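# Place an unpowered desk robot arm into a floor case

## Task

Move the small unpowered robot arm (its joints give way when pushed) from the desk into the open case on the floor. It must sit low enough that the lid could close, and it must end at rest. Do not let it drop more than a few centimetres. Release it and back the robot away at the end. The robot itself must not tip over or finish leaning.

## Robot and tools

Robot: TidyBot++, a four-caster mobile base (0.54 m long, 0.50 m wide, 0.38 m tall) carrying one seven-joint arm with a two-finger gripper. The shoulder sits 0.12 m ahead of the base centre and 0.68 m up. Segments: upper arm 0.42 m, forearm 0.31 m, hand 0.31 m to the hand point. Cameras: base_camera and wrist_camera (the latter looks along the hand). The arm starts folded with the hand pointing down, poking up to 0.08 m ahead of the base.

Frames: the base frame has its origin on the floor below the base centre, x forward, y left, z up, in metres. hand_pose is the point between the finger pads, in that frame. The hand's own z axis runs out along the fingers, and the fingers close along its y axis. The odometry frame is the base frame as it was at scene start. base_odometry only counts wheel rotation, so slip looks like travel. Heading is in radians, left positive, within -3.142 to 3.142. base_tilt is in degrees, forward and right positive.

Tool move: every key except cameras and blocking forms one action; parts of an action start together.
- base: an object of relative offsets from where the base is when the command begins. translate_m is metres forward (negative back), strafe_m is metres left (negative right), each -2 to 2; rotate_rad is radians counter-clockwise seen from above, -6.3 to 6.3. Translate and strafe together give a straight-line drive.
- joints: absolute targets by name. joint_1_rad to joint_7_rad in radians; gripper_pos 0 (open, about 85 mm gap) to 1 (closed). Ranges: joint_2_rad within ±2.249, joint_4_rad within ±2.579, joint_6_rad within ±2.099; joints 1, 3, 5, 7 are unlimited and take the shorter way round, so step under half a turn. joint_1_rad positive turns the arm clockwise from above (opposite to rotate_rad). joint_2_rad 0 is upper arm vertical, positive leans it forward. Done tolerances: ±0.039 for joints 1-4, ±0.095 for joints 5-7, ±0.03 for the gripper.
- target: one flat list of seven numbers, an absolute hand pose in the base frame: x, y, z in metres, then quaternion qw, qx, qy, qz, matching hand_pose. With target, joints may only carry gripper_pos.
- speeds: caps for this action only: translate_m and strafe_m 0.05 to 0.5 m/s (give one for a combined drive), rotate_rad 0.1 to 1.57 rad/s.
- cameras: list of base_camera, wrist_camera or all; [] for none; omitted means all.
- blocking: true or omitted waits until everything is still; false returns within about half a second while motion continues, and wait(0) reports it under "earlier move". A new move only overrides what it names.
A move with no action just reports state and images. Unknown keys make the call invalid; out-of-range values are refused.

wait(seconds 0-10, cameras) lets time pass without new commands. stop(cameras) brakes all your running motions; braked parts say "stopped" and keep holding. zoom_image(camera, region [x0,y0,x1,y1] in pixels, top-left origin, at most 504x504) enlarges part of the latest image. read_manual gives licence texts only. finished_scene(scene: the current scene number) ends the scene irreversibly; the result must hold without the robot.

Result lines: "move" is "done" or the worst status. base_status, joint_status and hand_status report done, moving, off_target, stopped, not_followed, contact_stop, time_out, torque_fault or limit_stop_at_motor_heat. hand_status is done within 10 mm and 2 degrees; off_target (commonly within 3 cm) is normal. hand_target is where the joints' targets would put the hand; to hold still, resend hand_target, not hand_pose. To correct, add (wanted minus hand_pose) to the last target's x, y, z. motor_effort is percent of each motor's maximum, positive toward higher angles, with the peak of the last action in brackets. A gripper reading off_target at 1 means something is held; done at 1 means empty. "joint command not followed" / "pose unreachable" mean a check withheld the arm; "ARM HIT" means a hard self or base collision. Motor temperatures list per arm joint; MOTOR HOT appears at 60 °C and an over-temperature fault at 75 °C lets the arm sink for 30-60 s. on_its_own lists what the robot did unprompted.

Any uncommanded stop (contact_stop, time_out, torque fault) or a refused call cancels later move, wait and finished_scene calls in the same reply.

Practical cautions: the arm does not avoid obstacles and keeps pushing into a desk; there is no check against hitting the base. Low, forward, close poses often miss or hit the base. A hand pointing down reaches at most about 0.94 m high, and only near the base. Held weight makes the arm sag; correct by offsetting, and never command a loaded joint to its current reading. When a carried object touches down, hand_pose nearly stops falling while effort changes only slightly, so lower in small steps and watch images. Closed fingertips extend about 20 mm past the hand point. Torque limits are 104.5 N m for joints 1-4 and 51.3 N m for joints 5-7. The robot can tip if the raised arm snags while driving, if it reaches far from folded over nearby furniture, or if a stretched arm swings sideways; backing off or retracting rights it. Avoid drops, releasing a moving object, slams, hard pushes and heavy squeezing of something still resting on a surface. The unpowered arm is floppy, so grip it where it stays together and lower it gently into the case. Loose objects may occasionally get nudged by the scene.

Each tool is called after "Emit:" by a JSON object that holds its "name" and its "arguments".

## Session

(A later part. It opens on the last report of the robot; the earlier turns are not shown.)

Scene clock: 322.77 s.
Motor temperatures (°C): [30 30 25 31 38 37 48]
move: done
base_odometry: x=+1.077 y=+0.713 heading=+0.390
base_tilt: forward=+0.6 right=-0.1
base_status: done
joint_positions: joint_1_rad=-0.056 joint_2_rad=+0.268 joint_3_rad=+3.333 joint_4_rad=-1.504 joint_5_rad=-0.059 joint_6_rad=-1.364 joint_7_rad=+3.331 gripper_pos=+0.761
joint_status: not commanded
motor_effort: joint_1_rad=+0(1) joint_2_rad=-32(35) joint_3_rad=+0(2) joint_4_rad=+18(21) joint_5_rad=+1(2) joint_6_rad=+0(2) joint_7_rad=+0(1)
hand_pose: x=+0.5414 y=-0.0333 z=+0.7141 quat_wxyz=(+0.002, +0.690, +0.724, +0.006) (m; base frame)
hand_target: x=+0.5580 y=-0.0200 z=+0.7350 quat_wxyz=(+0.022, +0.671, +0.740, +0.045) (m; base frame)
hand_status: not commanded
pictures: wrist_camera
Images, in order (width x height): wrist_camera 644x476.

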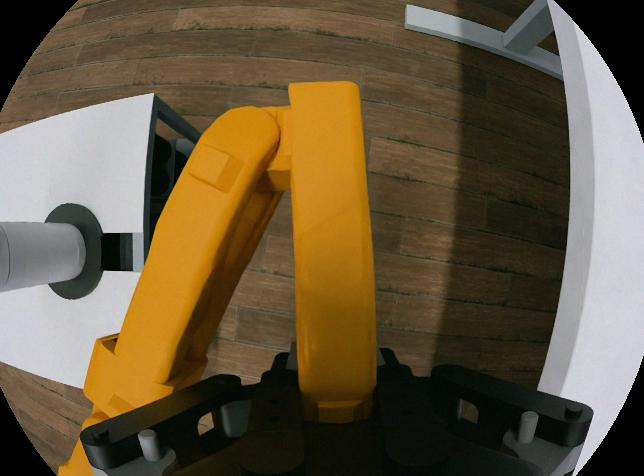

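Emit:
{"name": "move", "arguments": {"base": {"translate_m": 0.06}, "speeds": {"translate_m": 0.08}, "cameras": ["wrist_camera"]}}

Scene clock: 329.40 s.
Motor temperatures (°C): [30 30 25 31 38 37 48]
move: done
base_odometry: x=+1.133 y=+0.736 heading=+0.390
base_tilt: forward=+0.6 right=-0.1
base_status: done
joint_positions: joint_1_rad=-0.056 joint_2_rad=+0.265 joint_3_rad=+3.333 joint_4_rad=-1.520 joint_5_rad=-0.069 joint_6_rad=-1.366 joint_7_rad=+3.332 gripper_pos=+0.761
joint_status: not commanded
motor_effort: joint_1_rad=+0(1) joint_2_rad=-32(33) joint_3_rad=+1(1) joint_4_rad=+21(27) joint_5_rad=+1(3) joint_6_rad=+1(11) joint_7_rad=+0(2)
hand_pose: x=+0.5356 y=-0.0298 z=+0.7108 quat_wxyz=(-0.007, +0.690, +0.724, +0.006) (m; base frame)
hand_target: x=+0.5580 y=-0.0200 z=+0.7350 quat_wxyz=(+0.022, +0.671, +0.740, +0.045) (m; base frame)
hand_status: not commanded
pictures: wrist_camera
Images, in order (width x height): wrist_camera 644x476.

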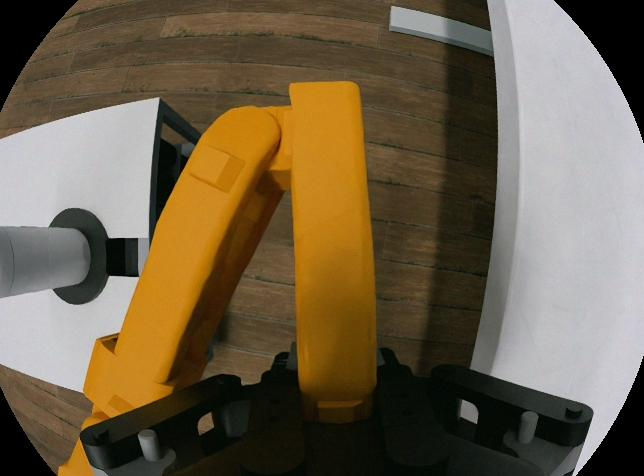

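Emit:
{"name": "move", "arguments": {"base": {"translate_m": 0.027}, "speeds": {"translate_m": 0.06}, "cameras": ["wrist_camera"]}}

Scene clock: 335.87 s.
Motor temperatures (°C): [30 30 25 31 38 37 48]
move: done
base_odometry: x=+1.158 y=+0.746 heading=+0.391
base_tilt: forward=+0.6 right=-0.1
base_status: done
joint_positions: joint_1_rad=-0.056 joint_2_rad=+0.265 joint_3_rad=+3.333 joint_4_rad=-1.520 joint_5_rad=-0.070 joint_6_rad=-1.366 joint_7_rad=+3.333 gripper_pos=+0.761
joint_status: not commanded
motor_effort: joint_1_rad=+0(1) joint_2_rad=-32(33) joint_3_rad=+1(1) joint_4_rad=+21(26) joint_5_rad=+1(3) joint_6_rad=+0(7) joint_7_rad=+0(2)
hand_pose: x=+0.5351 y=-0.0296 z=+0.7107 quat_wxyz=(-0.007, +0.690, +0.724, +0.006) (m; base frame)
hand_target: x=+0.5580 y=-0.0200 z=+0.7350 quat_wxyz=(+0.022, +0.671, +0.740, +0.045) (m; base frame)
hand_status: not commanded
pictures: wrist_camera
Images, in order (width x height): wrist_camera 644x476.

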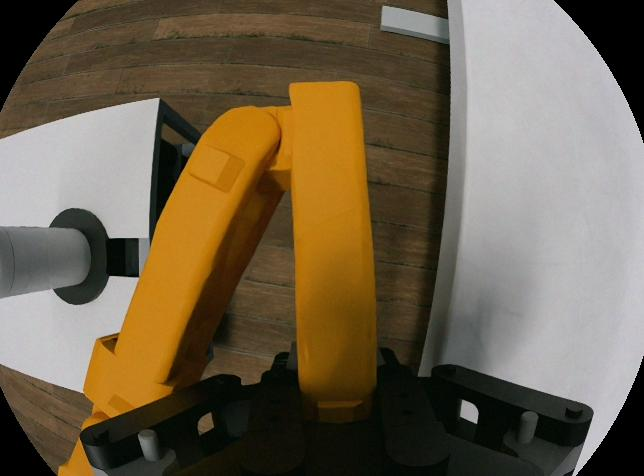

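Emit:
{"name": "move", "arguments": {"base": {"translate_m": -0.45}, "speeds": {"translate_m": 0.25}, "cameras": ["wrist_camera"]}}

Emit:
{"name": "move", "arguments": {"base": {"translate_m": -1.315, "strafe_m": -0.615, "rotate_rad": 2.039}, "speeds": {"translate_m": 0.3, "rotate_rad": 0.5}, "target": [0.58, 0.0, 0.5, 0, 1, 0, 0]}}

Scene clock: 372.80 s.
Motor temperatures (°C): [30 30 25 31 38 37 48]
move: done
base_odometry: x=+0.741 y=+0.575 heading=+0.392
base_tilt: forward=+0.6 right=-0.1
base_status: done
joint_positions: joint_1_rad=-0.057 joint_2_rad=+0.264 joint_3_rad=+3.334 joint_4_rad=-1.516 joint_5_rad=-0.070 joint_6_rad=-1.353 joint_7_rad=+3.335 gripper_pos=+0.761
joint_status: not commanded
motor_effort: joint_1_rad=+0(2) joint_2_rad=-31(34) joint_3_rad=+1(2) joint_4_rad=+19(21) joint_5_rad=+0(2) joint_6_rad=-2(3) joint_7_rad=+0(1)
hand_pose: x=+0.5406 y=-0.0302 z=+0.7122 quat_wxyz=(+0.000, +0.689, +0.725, +0.011) (m; base frame)
hand_target: x=+0.5580 y=-0.0200 z=+0.7350 quat_wxyz=(+0.022, +0.671, +0.740, +0.045) (m; base frame)
hand_status: not commanded
pictures: wrist_camera
Images, in order (width x height): wrist_camera 644x476.

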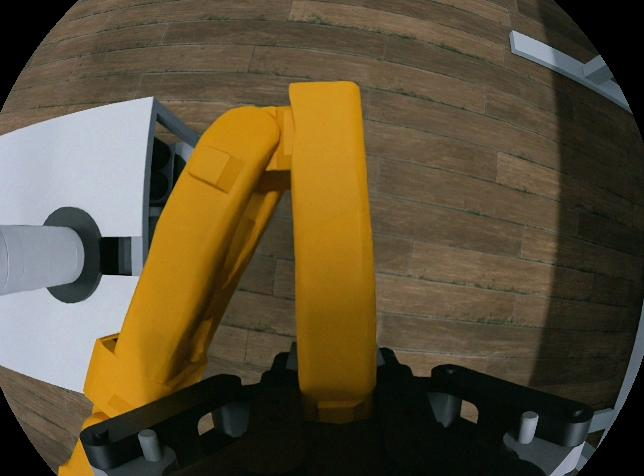

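Scene clock: 378.57 s.
Motor temperatures (°C): [30 30 25 31 38 37 48]
move: off_target
base_odometry: x=-0.239 y=-0.495 heading=+2.432
base_tilt: forward=+0.6 right=-0.1
base_status: done
joint_positions: joint_1_rad=-0.025 joint_2_rad=+0.627 joint_3_rad=+3.164 joint_4_rad=-1.737 joint_5_rad=-0.050 joint_6_rad=-0.831 joint_7_rad=+1.635 gripper_pos=+0.761
joint_status: not commanded
motor_effort: joint_1_rad=+1(5) joint_2_rad=-40(43) joint_3_rad=-1(2) joint_4_rad=+13(18) joint_5_rad=+0(2) joint_6_rad=-2(3) joint_7_rad=-1(1)
hand_pose: x=+0.5702 y=+0.0132 z=+0.4877 quat_wxyz=(-0.012, +0.999, +0.018, -0.026) (m; base frame)
hand_target: x=+0.5800 y=+0.0000 z=+0.5000 quat_wxyz=(+0.000, +1.000, +0.000, +0.000) (m; base frame)
hand_status: off_target (0.021 m and 3.9 deg from the pose sent, 0.218 m and 92.9 deg at the start)
pictures: base_camera, wrist_camera
Images, in order (width x height): base_camera 644x364, wrist_camera 644x476.

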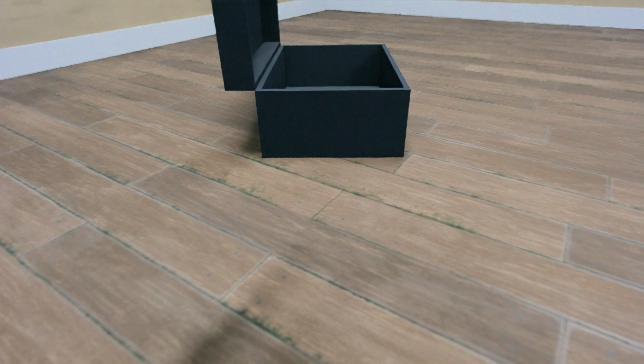

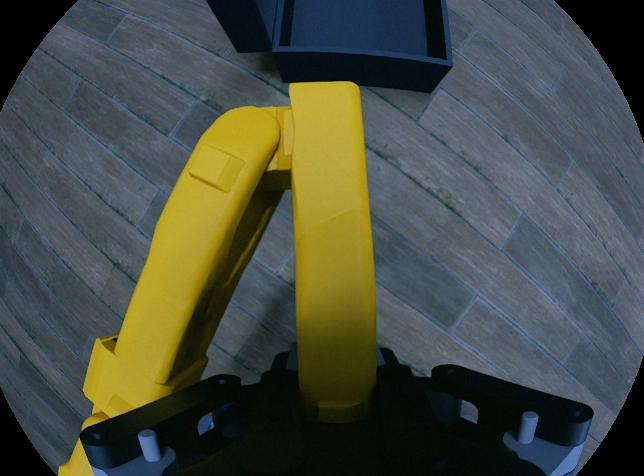

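Emit:
{"name": "zoom_image", "arguments": {"camera": "base_camera", "region": [200, 30, 440, 170]}}

Scaled by 2.100.

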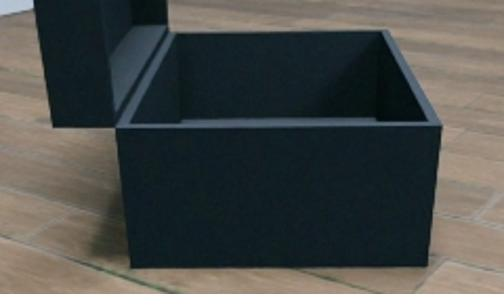

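Emit:
{"name": "move", "arguments": {"base": {"translate_m": 0.5445, "strafe_m": -0.032}, "speeds": {"translate_m": 0.2}}}

Scene clock: 409.77 s.
Motor temperatures (°C): [30 30 25 31 38 37 48]
move: done
base_odometry: x=-0.632 y=-0.116 heading=+2.432
base_tilt: forward=+0.6 right=-0.1
base_status: done
joint_positions: joint_1_rad=-0.025 joint_2_rad=+0.627 joint_3_rad=+3.164 joint_4_rad=-1.746 joint_5_rad=-0.050 joint_6_rad=-0.820 joint_7_rad=+1.635 gripper_pos=+0.761
joint_status: not commanded
motor_effort: joint_1_rad=+1(2) joint_2_rad=-39(42) joint_3_rad=-1(2) joint_4_rad=+12(15) joint_5_rad=-1(2) joint_6_rad=-2(4) joint_7_rad=-1(1)
hand_pose: x=+0.5688 y=+0.0130 z=+0.4858 quat_wxyz=(-0.012, +0.999, +0.017, -0.025) (m; base frame)
hand_target: x=+0.5800 y=+0.0000 z=+0.5000 quat_wxyz=(+0.000, +1.000, +0.000, +0.000) (m; base frame)
hand_status: not commanded
pictures: base_camera, wrist_camera
Images, in order (width x height): base_camera 644x364, wrist_camera 644x476.

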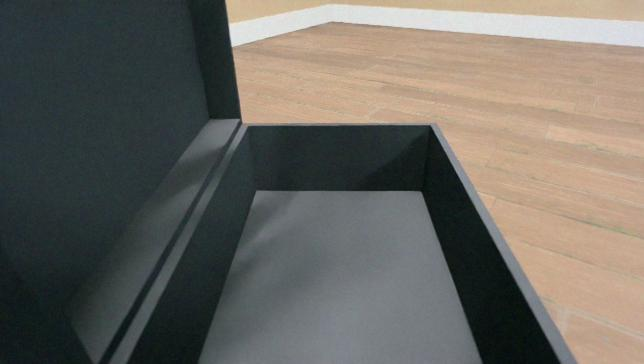

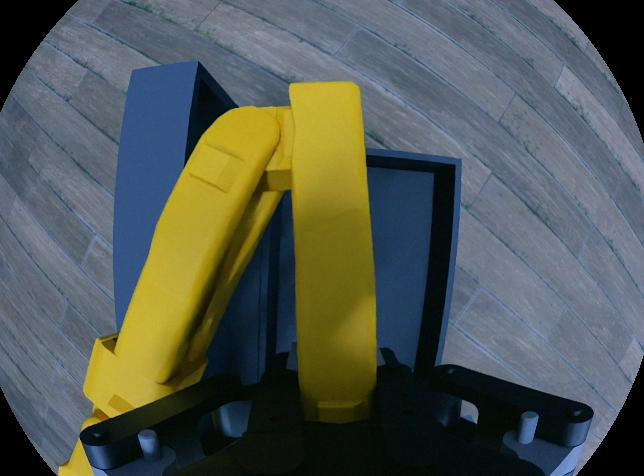

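Emit:
{"name": "move", "arguments": {"base": {"rotate_rad": -0.044, "strafe_m": -0.01}, "speeds": {"rotate_rad": 0.3}}}

Emit:
{"name": "zoom_image", "arguments": {"camera": "base_camera", "region": [200, 100, 460, 364]}}

Emit:
{"name": "zoom_image", "arguments": {"camera": "wrist_camera", "region": [100, 60, 520, 400]}}

Scene clock: 483.93 s.
Motor temperatures (°C): [30 31 25 31 38 37 48]
move: done
base_odometry: x=-0.625 y=-0.109 heading=+2.388
base_tilt: forward=+0.6 right=-0.1
base_status: done
joint_positions: joint_1_rad=-0.004 joint_2_rad=+0.627 joint_3_rad=+3.167 joint_4_rad=-1.746 joint_5_rad=-0.042 joint_6_rad=-0.820 joint_7_rad=+1.635 gripper_pos=+0.761
joint_status: not commanded
motor_effort: joint_1_rad=+1(7) joint_2_rad=-40(42) joint_3_rad=-1(5) joint_4_rad=+12(13) joint_5_rad=-1(2) joint_6_rad=-1(3) joint_7_rad=+0(1)
hand_pose: x=+0.5690 y=+0.0006 z=+0.4857 quat_wxyz=(-0.009, +1.000, +0.009, -0.025) (m; base frame)
hand_target: x=+0.5800 y=+0.0000 z=+0.5000 quat_wxyz=(+0.000, +1.000, +0.000, +0.000) (m; base frame)
hand_status: not commanded
pictures: base_camera, wrist_camera
Images, in order (width x height): base_camera 644x364, wrist_camera 644x476.

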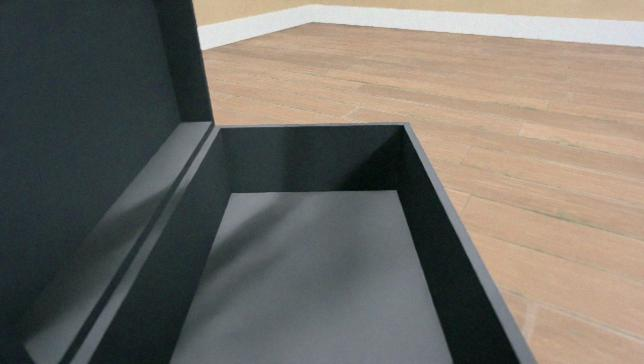

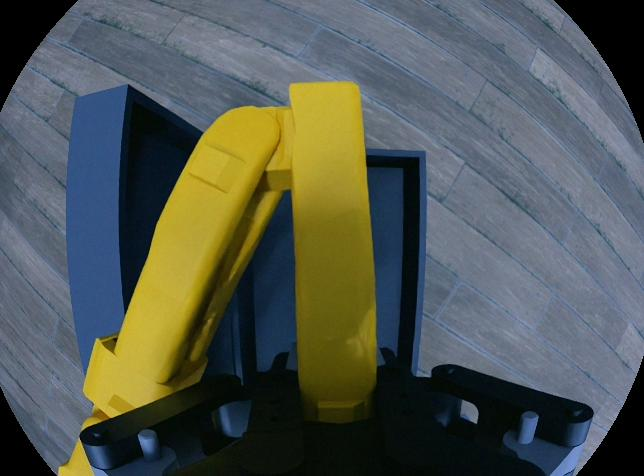

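Scaled by 1.909.

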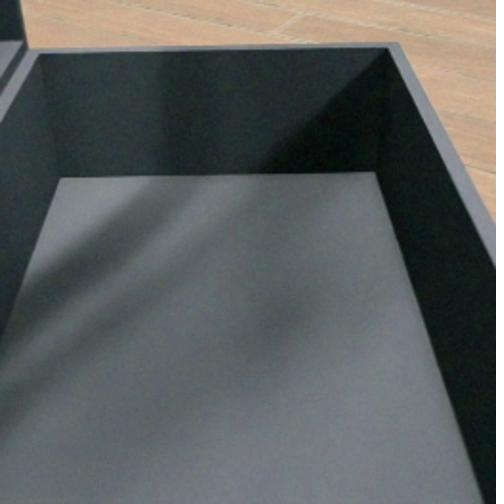

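Scaled by 1.200.

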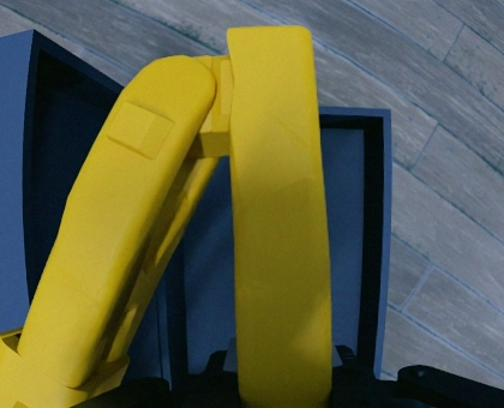

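Emit:
{"name": "move", "arguments": {"target": [0.635, -0.015, 0.28, -0.02, 0.987, 0.156, 0.048]}}

Scene clock: 541.63 s.
Motor temperatures (°C): [30 31 25 31 38 37 48]
move: off_target
base_odometry: x=-0.625 y=-0.109 heading=+2.388
base_tilt: forward=+0.6 right=-0.1
base_status: not commanded
joint_positions: joint_1_rad=+0.116 joint_2_rad=+1.116 joint_3_rad=+3.045 joint_4_rad=-1.688 joint_5_rad=+0.090 joint_6_rad=-0.333 joint_7_rad=+1.800 gripper_pos=+0.761
joint_status: not commanded
motor_effort: joint_1_rad=+1(1) joint_2_rad=-46(55) joint_3_rad=-4(5) joint_4_rad=+5(13) joint_5_rad=+0(8) joint_6_rad=-2(13) joint_7_rad=-1(4)
hand_pose: x=+0.6039 y=-0.0069 z=+0.2617 quat_wxyz=(-0.027, +0.992, +0.120, +0.009) (m; base frame)
hand_target: x=+0.6350 y=-0.0150 z=+0.2800 quat_wxyz=(-0.020, +0.986, +0.156, +0.048) (m; base frame)
hand_status: off_target (0.037 m and 6.2 deg from the pose sent, 0.217 m and 19.0 deg at the start)
pictures: base_camera, wrist_camera
Images, in order (width x height): base_camera 644x364, wrist_camera 644x476.

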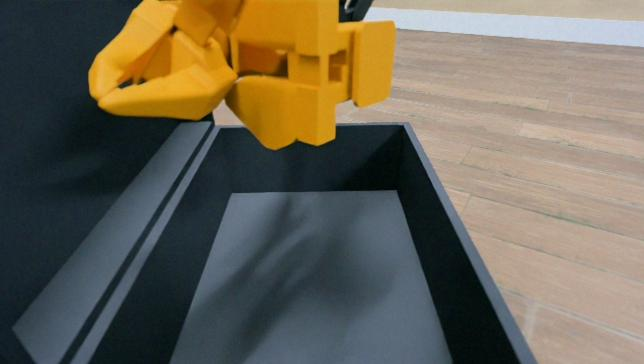

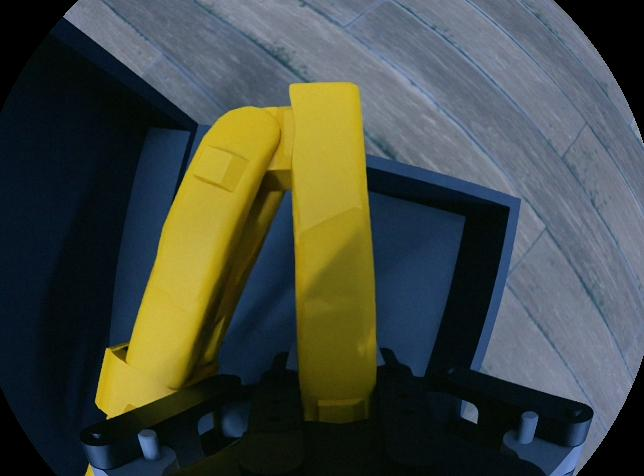

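Emit:
{"name": "move", "arguments": {"target": [0.662, -0.03, 0.15, -0.02, 0.987, 0.156, 0.048]}}

Scene clock: 549.80 s.
Motor temperatures (°C): [30 31 25 30 38 37 48]
move: off_target
base_odometry: x=-0.625 y=-0.109 heading=+2.388
base_tilt: forward=+0.6 right=-0.1
base_status: not commanded
joint_positions: joint_1_rad=+0.129 joint_2_rad=+1.389 joint_3_rad=+3.044 joint_4_rad=-1.452 joint_5_rad=+0.119 joint_6_rad=-0.293 joint_7_rad=+1.828 gripper_pos=+0.763
joint_status: not commanded
motor_effort: joint_1_rad=+1(1) joint_2_rad=-40(50) joint_3_rad=-3(4) joint_4_rad=+7(9) joint_5_rad=-1(1) joint_6_rad=+1(3) joint_7_rad=-1(2)
hand_pose: x=+0.6308 y=-0.0154 z=+0.1499 quat_wxyz=(-0.028, +0.991, +0.129, +0.013) (m; base frame)
hand_target: x=+0.6620 y=-0.0300 z=+0.1500 quat_wxyz=(-0.020, +0.986, +0.156, +0.048) (m; base frame)
hand_status: off_target (0.034 m and 5.2 deg from the pose sent, 0.128 m and 6.2 deg at the start)
pictures: base_camera, wrist_camera
Images, in order (width x height): base_camera 644x364, wrist_camera 644x476.

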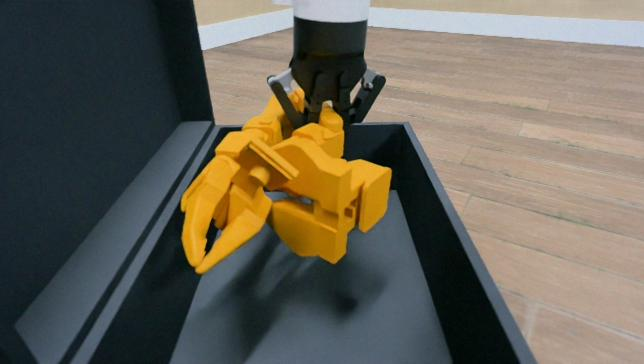

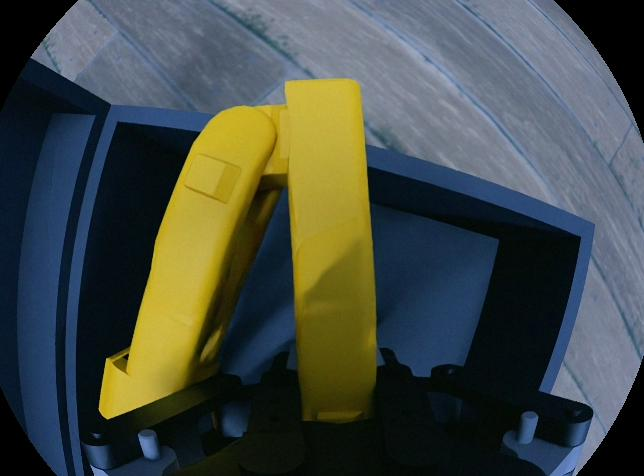

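Emit:
{"name": "zoom_image", "arguments": {"camera": "base_camera", "region": [180, 60, 420, 280]}}

Emit:
{"name": "zoom_image", "arguments": {"camera": "wrist_camera", "region": [60, 50, 460, 300]}}

Scaled by 2.100.

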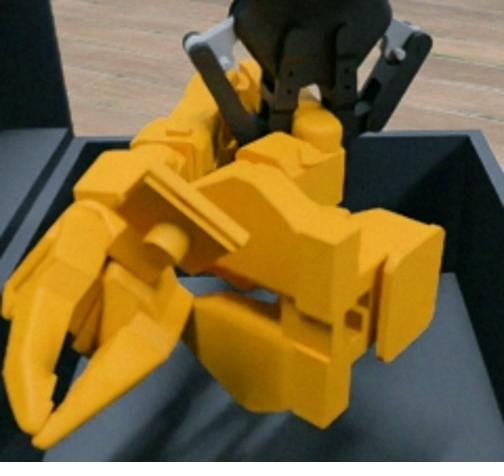

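Scaled by 1.260.

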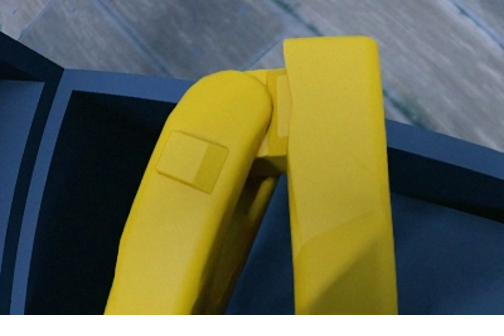

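Emit:
{"name": "move", "arguments": {"target": [0.655, -0.033, 0.2, -0.02, 0.987, 0.156, 0.048], "cameras": []}}

Emit:
{"name": "move", "arguments": {"target": [0.612, -0.04, 0.18, -0.02, 0.987, 0.156, 0.048]}}

Scene clock: 637.57 s.
Motor temperatures (°C): [30 31 25 30 38 37 48]
move: off_target
base_odometry: x=-0.625 y=-0.109 heading=+2.388
base_tilt: forward=+0.6 right=-0.1
base_status: not commanded
joint_positions: joint_1_rad=+0.144 joint_2_rad=+1.323 joint_3_rad=+3.044 joint_4_rad=-1.495 joint_5_rad=+0.120 joint_6_rad=-0.289 joint_7_rad=+1.828 gripper_pos=+0.763
joint_status: not commanded
motor_effort: joint_1_rad=+1(1) joint_2_rad=-49(52) joint_3_rad=-3(5) joint_4_rad=+5(8) joint_5_rad=+0(1) joint_6_rad=+0(3) joint_7_rad=-1(1)
hand_pose: x=+0.6391 y=-0.0242 z=+0.1792 quat_wxyz=(-0.025, +0.992, +0.124, +0.025) (m; base frame)
hand_target: x=+0.6550 y=-0.0330 z=+0.2000 quat_wxyz=(-0.020, +0.986, +0.156, +0.048) (m; base frame)
hand_status: off_target (0.028 m and 4.5 deg from the pose sent, 0.058 m and 5.2 deg at the start)
pictures: none
No camera images: "cameras" was empty.

Scene clock: 638.90 s.
Motor temperatures (°C): [30 31 25 30 38 37 48]
move: off_target
base_odometry: x=-0.625 y=-0.109 heading=+2.388
base_tilt: forward=+0.6 right=-0.1
base_status: not commanded
joint_positions: joint_1_rad=+0.164 joint_2_rad=+1.330 joint_3_rad=+3.044 joint_4_rad=-1.622 joint_5_rad=+0.165 joint_6_rad=-0.165 joint_7_rad=+1.828 gripper_pos=+0.763
joint_status: not commanded
motor_effort: joint_1_rad=+0(1) joint_2_rad=-46(50) joint_3_rad=-4(4) joint_4_rad=+2(5) joint_5_rad=+0(1) joint_6_rad=-1(3) joint_7_rad=-1(1)
hand_pose: x=+0.5963 y=-0.0251 z=+0.1655 quat_wxyz=(-0.029, +0.990, +0.138, +0.022) (m; base frame)
hand_target: x=+0.6120 y=-0.0400 z=+0.1800 quat_wxyz=(-0.020, +0.986, +0.156, +0.048) (m; base frame)
hand_status: off_target (0.026 m and 3.7 deg from the pose sent, 0.031 m and 4.5 deg at the start)
pictures: base_camera, wrist_camera
Images, in order (width x height): base_camera 644x364, wrist_camera 644x476.

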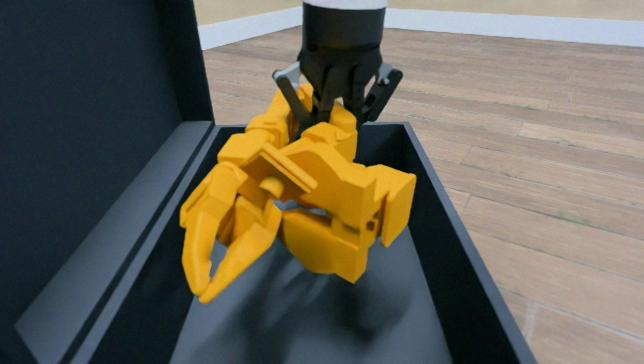

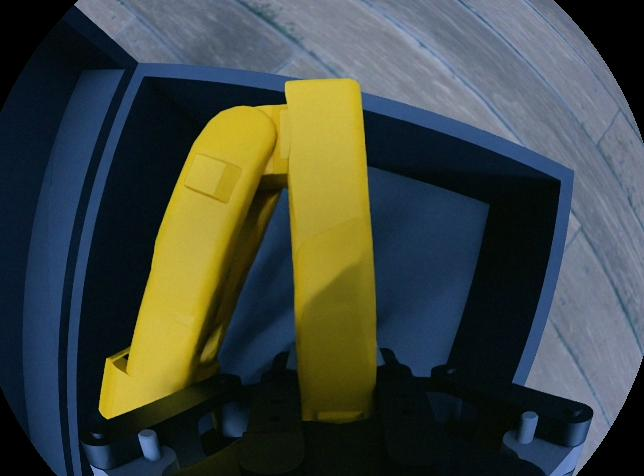

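Emit:
{"name": "move", "arguments": {"target": [0.6, -0.04, 0.145, -0.02, 0.987, 0.156, 0.048]}}

Scene clock: 651.23 s.
Motor temperatures (°C): [30 31 25 30 38 37 48]
move: off_target
base_odometry: x=-0.625 y=-0.109 heading=+2.388
base_tilt: forward=+0.6 right=-0.1
base_status: not commanded
joint_positions: joint_1_rad=+0.164 joint_2_rad=+1.408 joint_3_rad=+3.045 joint_4_rad=-1.622 joint_5_rad=+0.182 joint_6_rad=-0.097 joint_7_rad=+1.828 gripper_pos=+0.763
joint_status: not commanded
motor_effort: joint_1_rad=+1(1) joint_2_rad=-45(49) joint_3_rad=-4(5) joint_4_rad=+1(3) joint_5_rad=+0(1) joint_6_rad=-1(2) joint_7_rad=-1(1)
hand_pose: x=+0.5765 y=-0.0186 z=+0.1299 quat_wxyz=(-0.035, +0.989, +0.144, +0.019) (m; base frame)
hand_target: x=+0.6000 y=-0.0400 z=+0.1450 quat_wxyz=(-0.020, +0.986, +0.156, +0.048) (m; base frame)
hand_status: off_target (0.035 m and 3.9 deg from the pose sent, 0.026 m and 3.7 deg at the start)
pictures: base_camera, wrist_camera
Images, in order (width x height): base_camera 644x364, wrist_camera 644x476.

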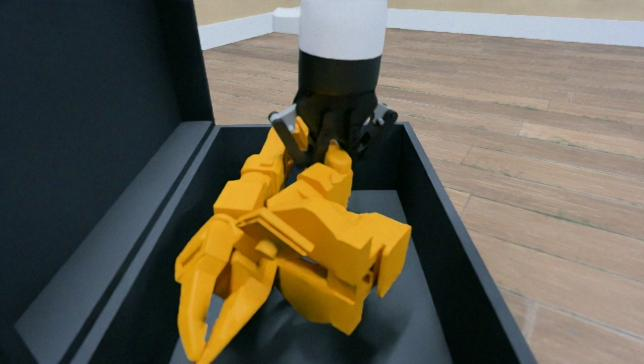

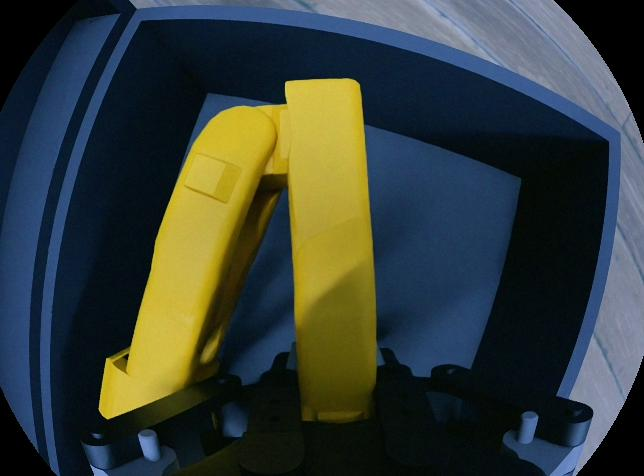

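Emit:
{"name": "move", "arguments": {"target": [0.6, -0.038, 0.135, 0.017, 0.987, 0.156, 0.01]}}

Emit:
{"name": "zoom_image", "arguments": {"camera": "base_camera", "region": [140, 100, 440, 364]}}

Scene clock: 687.33 s.
Motor temperatures (°C): [30 32 25 30 38 37 48]
move: off_target
base_odometry: x=-0.625 y=-0.109 heading=+2.388
base_tilt: forward=+0.6 right=-0.1
base_status: not commanded
joint_positions: joint_1_rad=+0.087 joint_2_rad=+1.417 joint_3_rad=+3.127 joint_4_rad=-1.575 joint_5_rad=+0.182 joint_6_rad=-0.125 joint_7_rad=+1.816 gripper_pos=+0.763
joint_status: not commanded
motor_effort: joint_1_rad=+0(2) joint_2_rad=-46(47) joint_3_rad=-1(4) joint_4_rad=+2(2) joint_5_rad=+0(1) joint_6_rad=-1(3) joint_7_rad=-1(1)
hand_pose: x=+0.5882 y=-0.0376 z=+0.1244 quat_wxyz=(+0.007, +0.985, +0.170, +0.012) (m; base frame)
hand_target: x=+0.6000 y=-0.0380 z=+0.1350 quat_wxyz=(+0.017, +0.988, +0.156, +0.010) (m; base frame)
hand_status: off_target (0.016 m and 1.9 deg from the pose sent, 0.031 m and 6.2 deg at the start)
pictures: base_camera, wrist_camera
Images, in order (width x height): base_camera 644x364, wrist_camera 644x476.

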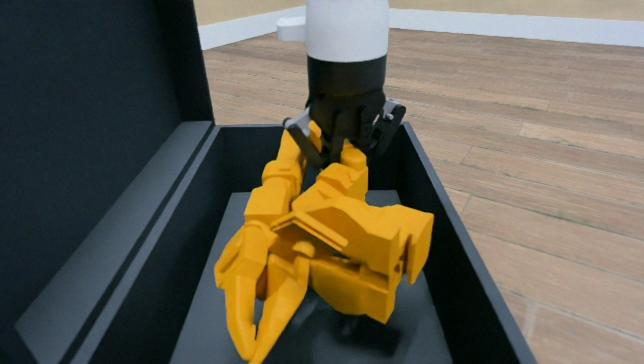

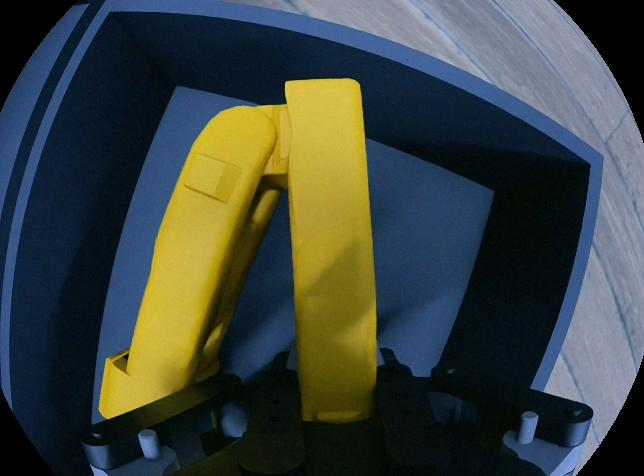

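Scaled by 1.680.

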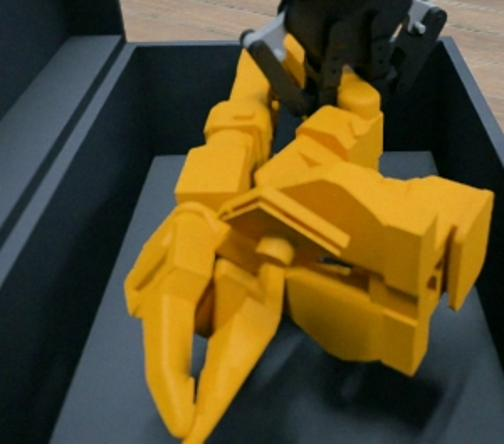

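Emit:
{"name": "move", "arguments": {"target": [0.59, -0.02, 0.115, 0.013, 0.9914, 0.1305, -0.012]}}

Emit:
{"name": "zoom_image", "arguments": {"camera": "base_camera", "region": [140, 100, 440, 364]}}

Scene clock: 701.03 s.
Motor temperatures (°C): [30 32 25 30 38 37 48]
move: off_target
base_odometry: x=-0.625 y=-0.109 heading=+2.388
base_tilt: forward=+0.6 right=-0.1
base_status: not commanded
joint_positions: joint_1_rad=+0.046 joint_2_rad=+1.472 joint_3_rad=+3.131 joint_4_rad=-1.522 joint_5_rad=+0.167 joint_6_rad=-0.163 joint_7_rad=+1.776 gripper_pos=+0.763
joint_status: not commanded
motor_effort: joint_1_rad=+0(2) joint_2_rad=-47(48) joint_3_rad=-2(3) joint_4_rad=+0(2) joint_5_rad=+0(1) joint_6_rad=-2(3) joint_7_rad=-1(1)
hand_pose: x=+0.5786 y=-0.0218 z=+0.1011 quat_wxyz=(+0.007, +0.987, +0.162, -0.009) (m; base frame)
hand_target: x=+0.5900 y=-0.0200 z=+0.1150 quat_wxyz=(+0.013, +0.991, +0.130, -0.012) (m; base frame)
hand_status: off_target (0.018 m and 3.7 deg from the pose sent, 0.020 m and 5.4 deg at the start)
pictures: base_camera, wrist_camera
Images, in order (width x height): base_camera 644x364, wrist_camera 644x476.

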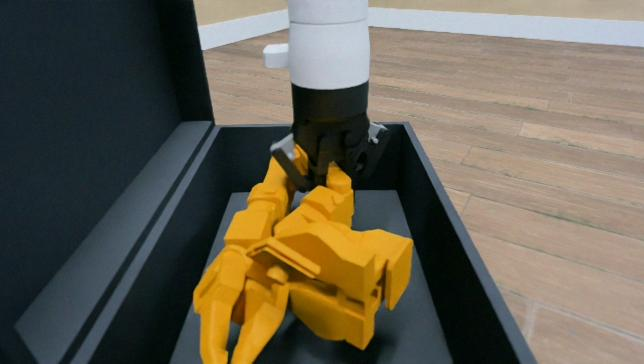

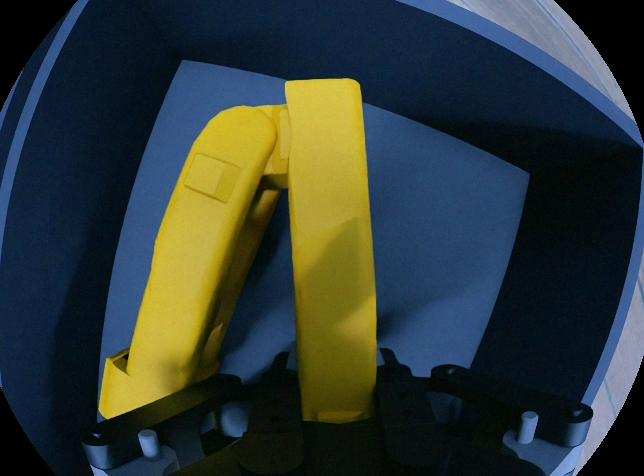

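Scaled by 1.680.

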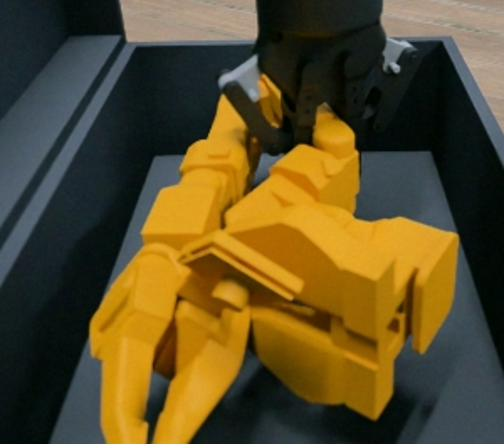

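Emit:
{"name": "move", "arguments": {"target": [0.593, -0.02, 0.09, 0.013, 0.9914, 0.1305, -0.012], "cameras": []}}

Emit:
{"name": "move", "arguments": {"target": [0.593, -0.02, 0.078, 0.013, 0.9914, 0.1305, -0.012]}}

Scene clock: 707.83 s.
Motor temperatures (°C): [30 32 25 30 38 37 48]
move: off_target
base_odometry: x=-0.625 y=-0.109 heading=+2.388
base_tilt: forward=+0.6 right=-0.1
base_status: not commanded
joint_positions: joint_1_rad=+0.046 joint_2_rad=+1.532 joint_3_rad=+3.131 joint_4_rad=-1.460 joint_5_rad=+0.167 joint_6_rad=-0.169 joint_7_rad=+1.776 gripper_pos=+0.763
joint_status: not commanded
motor_effort: joint_1_rad=+1(1) joint_2_rad=-47(49) joint_3_rad=-1(2) joint_4_rad=+1(2) joint_5_rad=+0(1) joint_6_rad=-3(3) joint_7_rad=+0(1)
hand_pose: x=+0.5806 y=-0.0221 z=+0.0762 quat_wxyz=(+0.007, +0.987, +0.161, -0.010) (m; base frame)
hand_target: x=+0.5930 y=-0.0200 z=+0.0900 quat_wxyz=(+0.013, +0.991, +0.130, -0.012) (m; base frame)
hand_status: off_target (0.019 m and 3.6 deg from the pose sent, 0.018 m and 3.7 deg at the start)
pictures: none
No camera images: "cameras" was empty.

Scene clock: 708.53 s.
Motor temperatures (°C): [30 32 25 30 38 37 48]
move: off_target
base_odometry: x=-0.625 y=-0.109 heading=+2.388
base_tilt: forward=+0.6 right=-0.1
base_status: not commanded
joint_positions: joint_1_rad=+0.046 joint_2_rad=+1.557 joint_3_rad=+3.131 joint_4_rad=-1.434 joint_5_rad=+0.167 joint_6_rad=-0.169 joint_7_rad=+1.776 gripper_pos=+0.763
joint_status: not commanded
motor_effort: joint_1_rad=+1(1) joint_2_rad=-46(48) joint_3_rad=-1(2) joint_4_rad=+1(3) joint_5_rad=+1(1) joint_6_rad=-2(3) joint_7_rad=+0(1)
hand_pose: x=+0.5812 y=-0.0222 z=+0.0657 quat_wxyz=(+0.007, +0.987, +0.161, -0.010) (m; base frame)
hand_target: x=+0.5930 y=-0.0200 z=+0.0780 quat_wxyz=(+0.013, +0.991, +0.130, -0.012) (m; base frame)
hand_status: off_target (0.017 m and 3.6 deg from the pose sent, 0.013 m and 3.6 deg at the start)
pictures: base_camera, wrist_camera
Images, in order (width x height): base_camera 644x364, wrist_camera 644x476.

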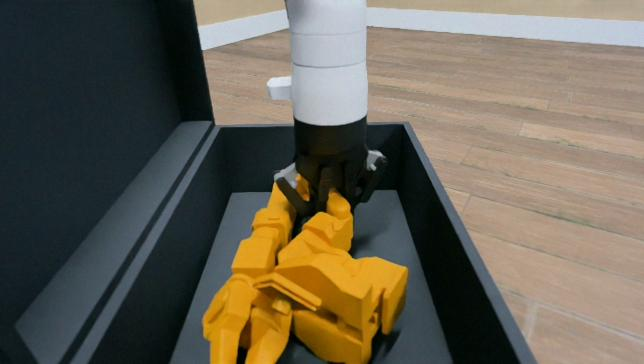

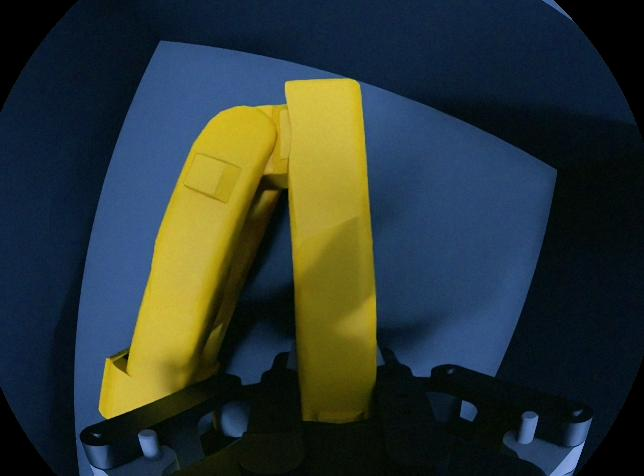

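Emit:
{"name": "move", "arguments": {"target": [0.593, -0.02, 0.068, 0.013, 0.9914, 0.1305, -0.012], "cameras": []}}

Emit:
{"name": "move", "arguments": {"target": [0.593, -0.02, 0.061, 0.013, 0.9914, 0.1305, -0.012], "cameras": []}}

Emit:
{"name": "move", "arguments": {"target": [0.593, -0.02, 0.055, 0.013, 0.9914, 0.1305, -0.012]}}

Scene clock: 715.63 s.
Motor temperatures (°C): [30 32 25 30 38 37 48]
move: off_target
base_odometry: x=-0.625 y=-0.109 heading=+2.388
base_tilt: forward=+0.6 right=-0.1
base_status: not commanded
joint_positions: joint_1_rad=+0.046 joint_2_rad=+1.565 joint_3_rad=+3.131 joint_4_rad=-1.419 joint_5_rad=+0.167 joint_6_rad=-0.181 joint_7_rad=+1.775 gripper_pos=+0.763
joint_status: not commanded
motor_effort: joint_1_rad=+1(2) joint_2_rad=-43(47) joint_3_rad=+0(2) joint_4_rad=+1(3) joint_5_rad=+0(1) joint_6_rad=-1(2) joint_7_rad=+0(1)
hand_pose: x=+0.5820 y=-0.0227 z=+0.0627 quat_wxyz=(+0.007, +0.987, +0.161, -0.012) (m; base frame)
hand_target: x=+0.5930 y=-0.0200 z=+0.0680 quat_wxyz=(+0.013, +0.991, +0.130, -0.012) (m; base frame)
hand_status: off_target (0.012 m and 3.5 deg from the pose sent, 0.012 m and 3.6 deg at the start)
pictures: none
No camera images: "cameras" was empty.

Scene clock: 716.20 s.
Motor temperatures (°C): [30 32 25 30 38 37 48]
move: off_target
base_odometry: x=-0.625 y=-0.109 heading=+2.388
base_tilt: forward=+0.6 right=-0.1
base_status: not commanded
joint_positions: joint_1_rad=+0.045 joint_2_rad=+1.569 joint_3_rad=+3.131 joint_4_rad=-1.408 joint_5_rad=+0.166 joint_6_rad=-0.193 joint_7_rad=+1.774 gripper_pos=+0.763
joint_status: not commanded
motor_effort: joint_1_rad=+1(2) joint_2_rad=-42(44) joint_3_rad=+0(1) joint_4_rad=+2(3) joint_5_rad=+0(1) joint_6_rad=+1(3) joint_7_rad=+0(1)
hand_pose: x=+0.5824 y=-0.0230 z=+0.0614 quat_wxyz=(+0.008, +0.987, +0.160, -0.015) (m; base frame)
hand_target: x=+0.5930 y=-0.0200 z=+0.0610 quat_wxyz=(+0.013, +0.991, +0.130, -0.012) (m; base frame)
hand_status: off_target (0.011 m and 3.5 deg from the pose sent, 0.011 m and 3.5 deg at the start)
pictures: none
No camera images: "cameras" was empty.

Scene clock: 716.73 s.
Motor temperatures (°C): [30 32 25 30 38 37 48]
move: off_target
base_odometry: x=-0.625 y=-0.109 heading=+2.388
base_tilt: forward=+0.6 right=-0.1
base_status: not commanded
joint_positions: joint_1_rad=+0.045 joint_2_rad=+1.573 joint_3_rad=+3.131 joint_4_rad=-1.398 joint_5_rad=+0.165 joint_6_rad=-0.204 joint_7_rad=+1.774 gripper_pos=+0.763
joint_status: not commanded
motor_effort: joint_1_rad=+1(2) joint_2_rad=-40(42) joint_3_rad=+1(2) joint_4_rad=+3(4) joint_5_rad=+1(2) joint_6_rad=+3(4) joint_7_rad=+0(1)
hand_pose: x=+0.5827 y=-0.0232 z=+0.0602 quat_wxyz=(+0.008, +0.987, +0.160, -0.018) (m; base frame)
hand_target: x=+0.5930 y=-0.0200 z=+0.0550 quat_wxyz=(+0.013, +0.991, +0.130, -0.012) (m; base frame)
hand_status: off_target (0.012 m and 3.5 deg from the pose sent, 0.013 m and 3.5 deg at the start)
pictures: base_camera, wrist_camera
Images, in order (width x height): base_camera 644x364, wrist_camera 644x476.

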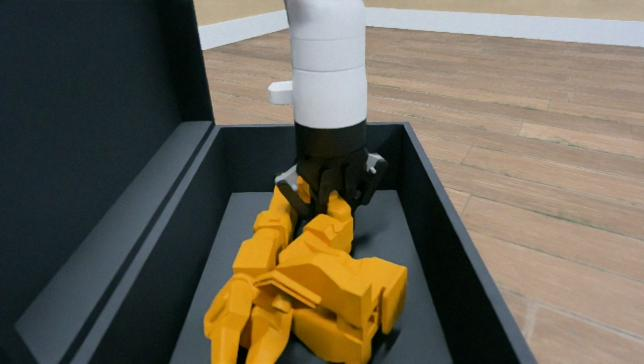

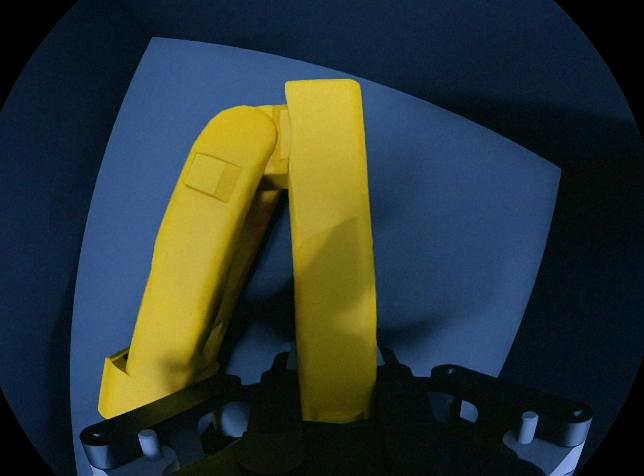

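Emit:
{"name": "zoom_image", "arguments": {"camera": "base_camera", "region": [180, 120, 430, 364]}}

Scaled by 2.016.

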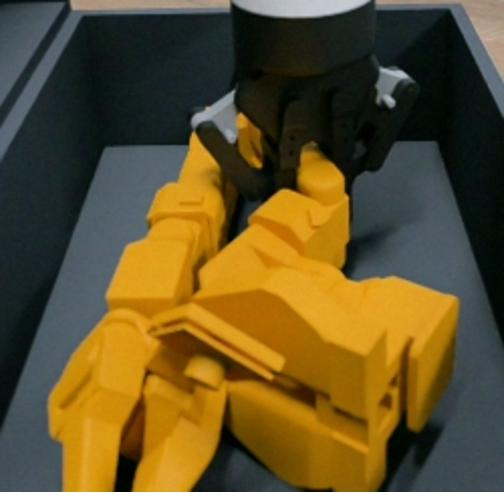

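Emit:
{"name": "move", "arguments": {"target": [0.593, -0.02, 0.057, 0.009, 0.9905, 0.1305, -0.0416]}}

Emit:
{"name": "zoom_image", "arguments": {"camera": "base_camera", "region": [180, 120, 430, 364]}}

Scene clock: 736.40 s.
Motor temperatures (°C): [30 31 25 30 38 37 48]
move: off_target
base_odometry: x=-0.625 y=-0.109 heading=+2.388
base_tilt: forward=+0.6 right=-0.1
base_status: not commanded
joint_positions: joint_1_rad=+0.044 joint_2_rad=+1.595 joint_3_rad=+3.131 joint_4_rad=-1.326 joint_5_rad=+0.153 joint_6_rad=-0.301 joint_7_rad=+1.774 gripper_pos=+0.763
joint_status: not commanded
motor_effort: joint_1_rad=+2(3) joint_2_rad=-43(43) joint_3_rad=+2(3) joint_4_rad=+4(4) joint_5_rad=+0(2) joint_6_rad=+0(3) joint_7_rad=+0(1)
hand_pose: x=+0.5842 y=-0.0266 z=+0.0550 quat_wxyz=(+0.009, +0.987, +0.153, -0.041) (m; base frame)
hand_target: x=+0.5930 y=-0.0200 z=+0.0570 quat_wxyz=(+0.009, +0.991, +0.131, -0.042) (m; base frame)
hand_status: off_target (0.011 m and 2.6 deg from the pose sent, 0.011 m and 4.3 deg at the start)
pictures: base_camera, wrist_camera
Images, in order (width x height): base_camera 644x364, wrist_camera 644x476.

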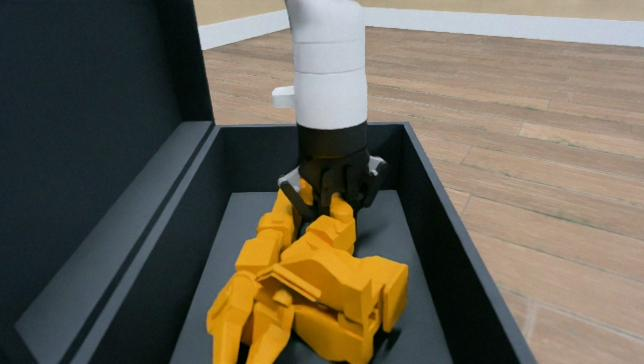

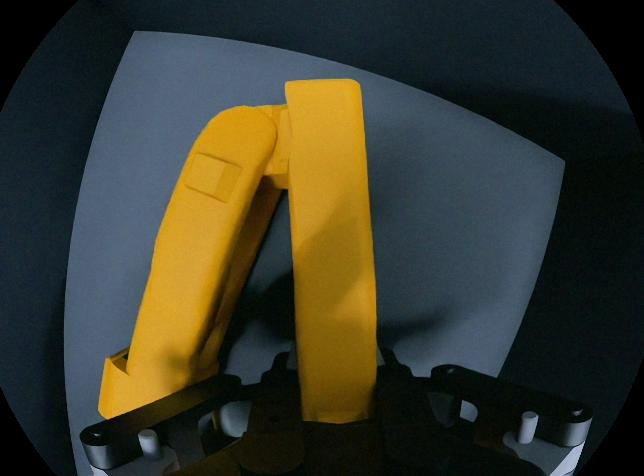

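Scaled by 2.016.

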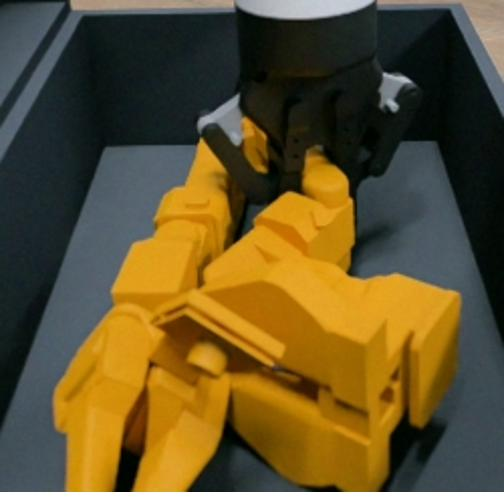

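Emit:
{"name": "move", "arguments": {"target": [0.593, -0.018, 0.048, 0.005, 0.9905, 0.1305, -0.0416], "cameras": []}}

Emit:
{"name": "move", "arguments": {"target": [0.593, -0.018, 0.04, 0.002, 0.9905, 0.1305, -0.0416]}}

Scene clock: 741.93 s.
Motor temperatures (°C): [30 31 25 30 38 37 48]
move: off_target
base_odometry: x=-0.625 y=-0.109 heading=+2.388
base_tilt: forward=+0.6 right=-0.1
base_status: not commanded
joint_positions: joint_1_rad=+0.044 joint_2_rad=+1.597 joint_3_rad=+3.130 joint_4_rad=-1.311 joint_5_rad=+0.153 joint_6_rad=-0.313 joint_7_rad=+1.774 gripper_pos=+0.763
joint_status: not commanded
motor_effort: joint_1_rad=+1(3) joint_2_rad=-41(43) joint_3_rad=+0(2) joint_4_rad=+5(7) joint_5_rad=+0(1) joint_6_rad=+1(2) joint_7_rad=-1(1)
hand_pose: x=+0.5879 y=-0.0270 z=+0.0549 quat_wxyz=(+0.010, +0.987, +0.152, -0.041) (m; base frame)
hand_target: x=+0.5930 y=-0.0180 z=+0.0480 quat_wxyz=(+0.005, +0.991, +0.131, -0.042) (m; base frame)
hand_status: off_target (0.012 m and 2.6 deg from the pose sent, 0.014 m and 2.6 deg at the start)
pictures: none
No camera images: "cameras" was empty.

Scene clock: 742.53 s.
Motor temperatures (°C): [30 31 25 30 38 37 48]
move: off_target
base_odometry: x=-0.625 y=-0.109 heading=+2.388
base_tilt: forward=+0.6 right=-0.1
base_status: not commanded
joint_positions: joint_1_rad=+0.044 joint_2_rad=+1.600 joint_3_rad=+3.129 joint_4_rad=-1.295 joint_5_rad=+0.153 joint_6_rad=-0.327 joint_7_rad=+1.774 gripper_pos=+0.763
joint_status: not commanded
motor_effort: joint_1_rad=+2(2) joint_2_rad=-38(40) joint_3_rad=+1(2) joint_4_rad=+6(8) joint_5_rad=+0(1) joint_6_rad=+2(4) joint_7_rad=-1(2)
hand_pose: x=+0.5920 y=-0.0273 z=+0.0548 quat_wxyz=(+0.011, +0.987, +0.152, -0.041) (m; base frame)
hand_target: x=+0.5930 y=-0.0180 z=+0.0400 quat_wxyz=(+0.002, +0.991, +0.131, -0.042) (m; base frame)
hand_status: off_target (0.017 m and 2.7 deg from the pose sent, 0.018 m and 2.7 deg at the start)
pictures: base_camera, wrist_camera
Images, in order (width x height): base_camera 644x364, wrist_camera 644x476.

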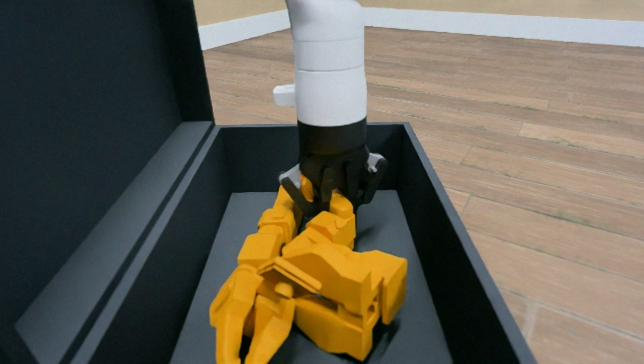

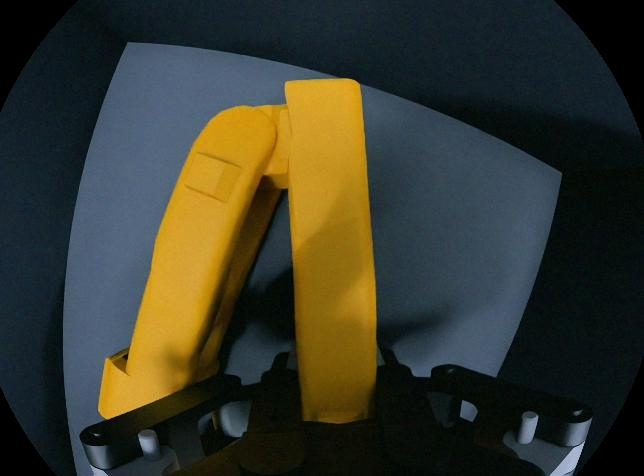

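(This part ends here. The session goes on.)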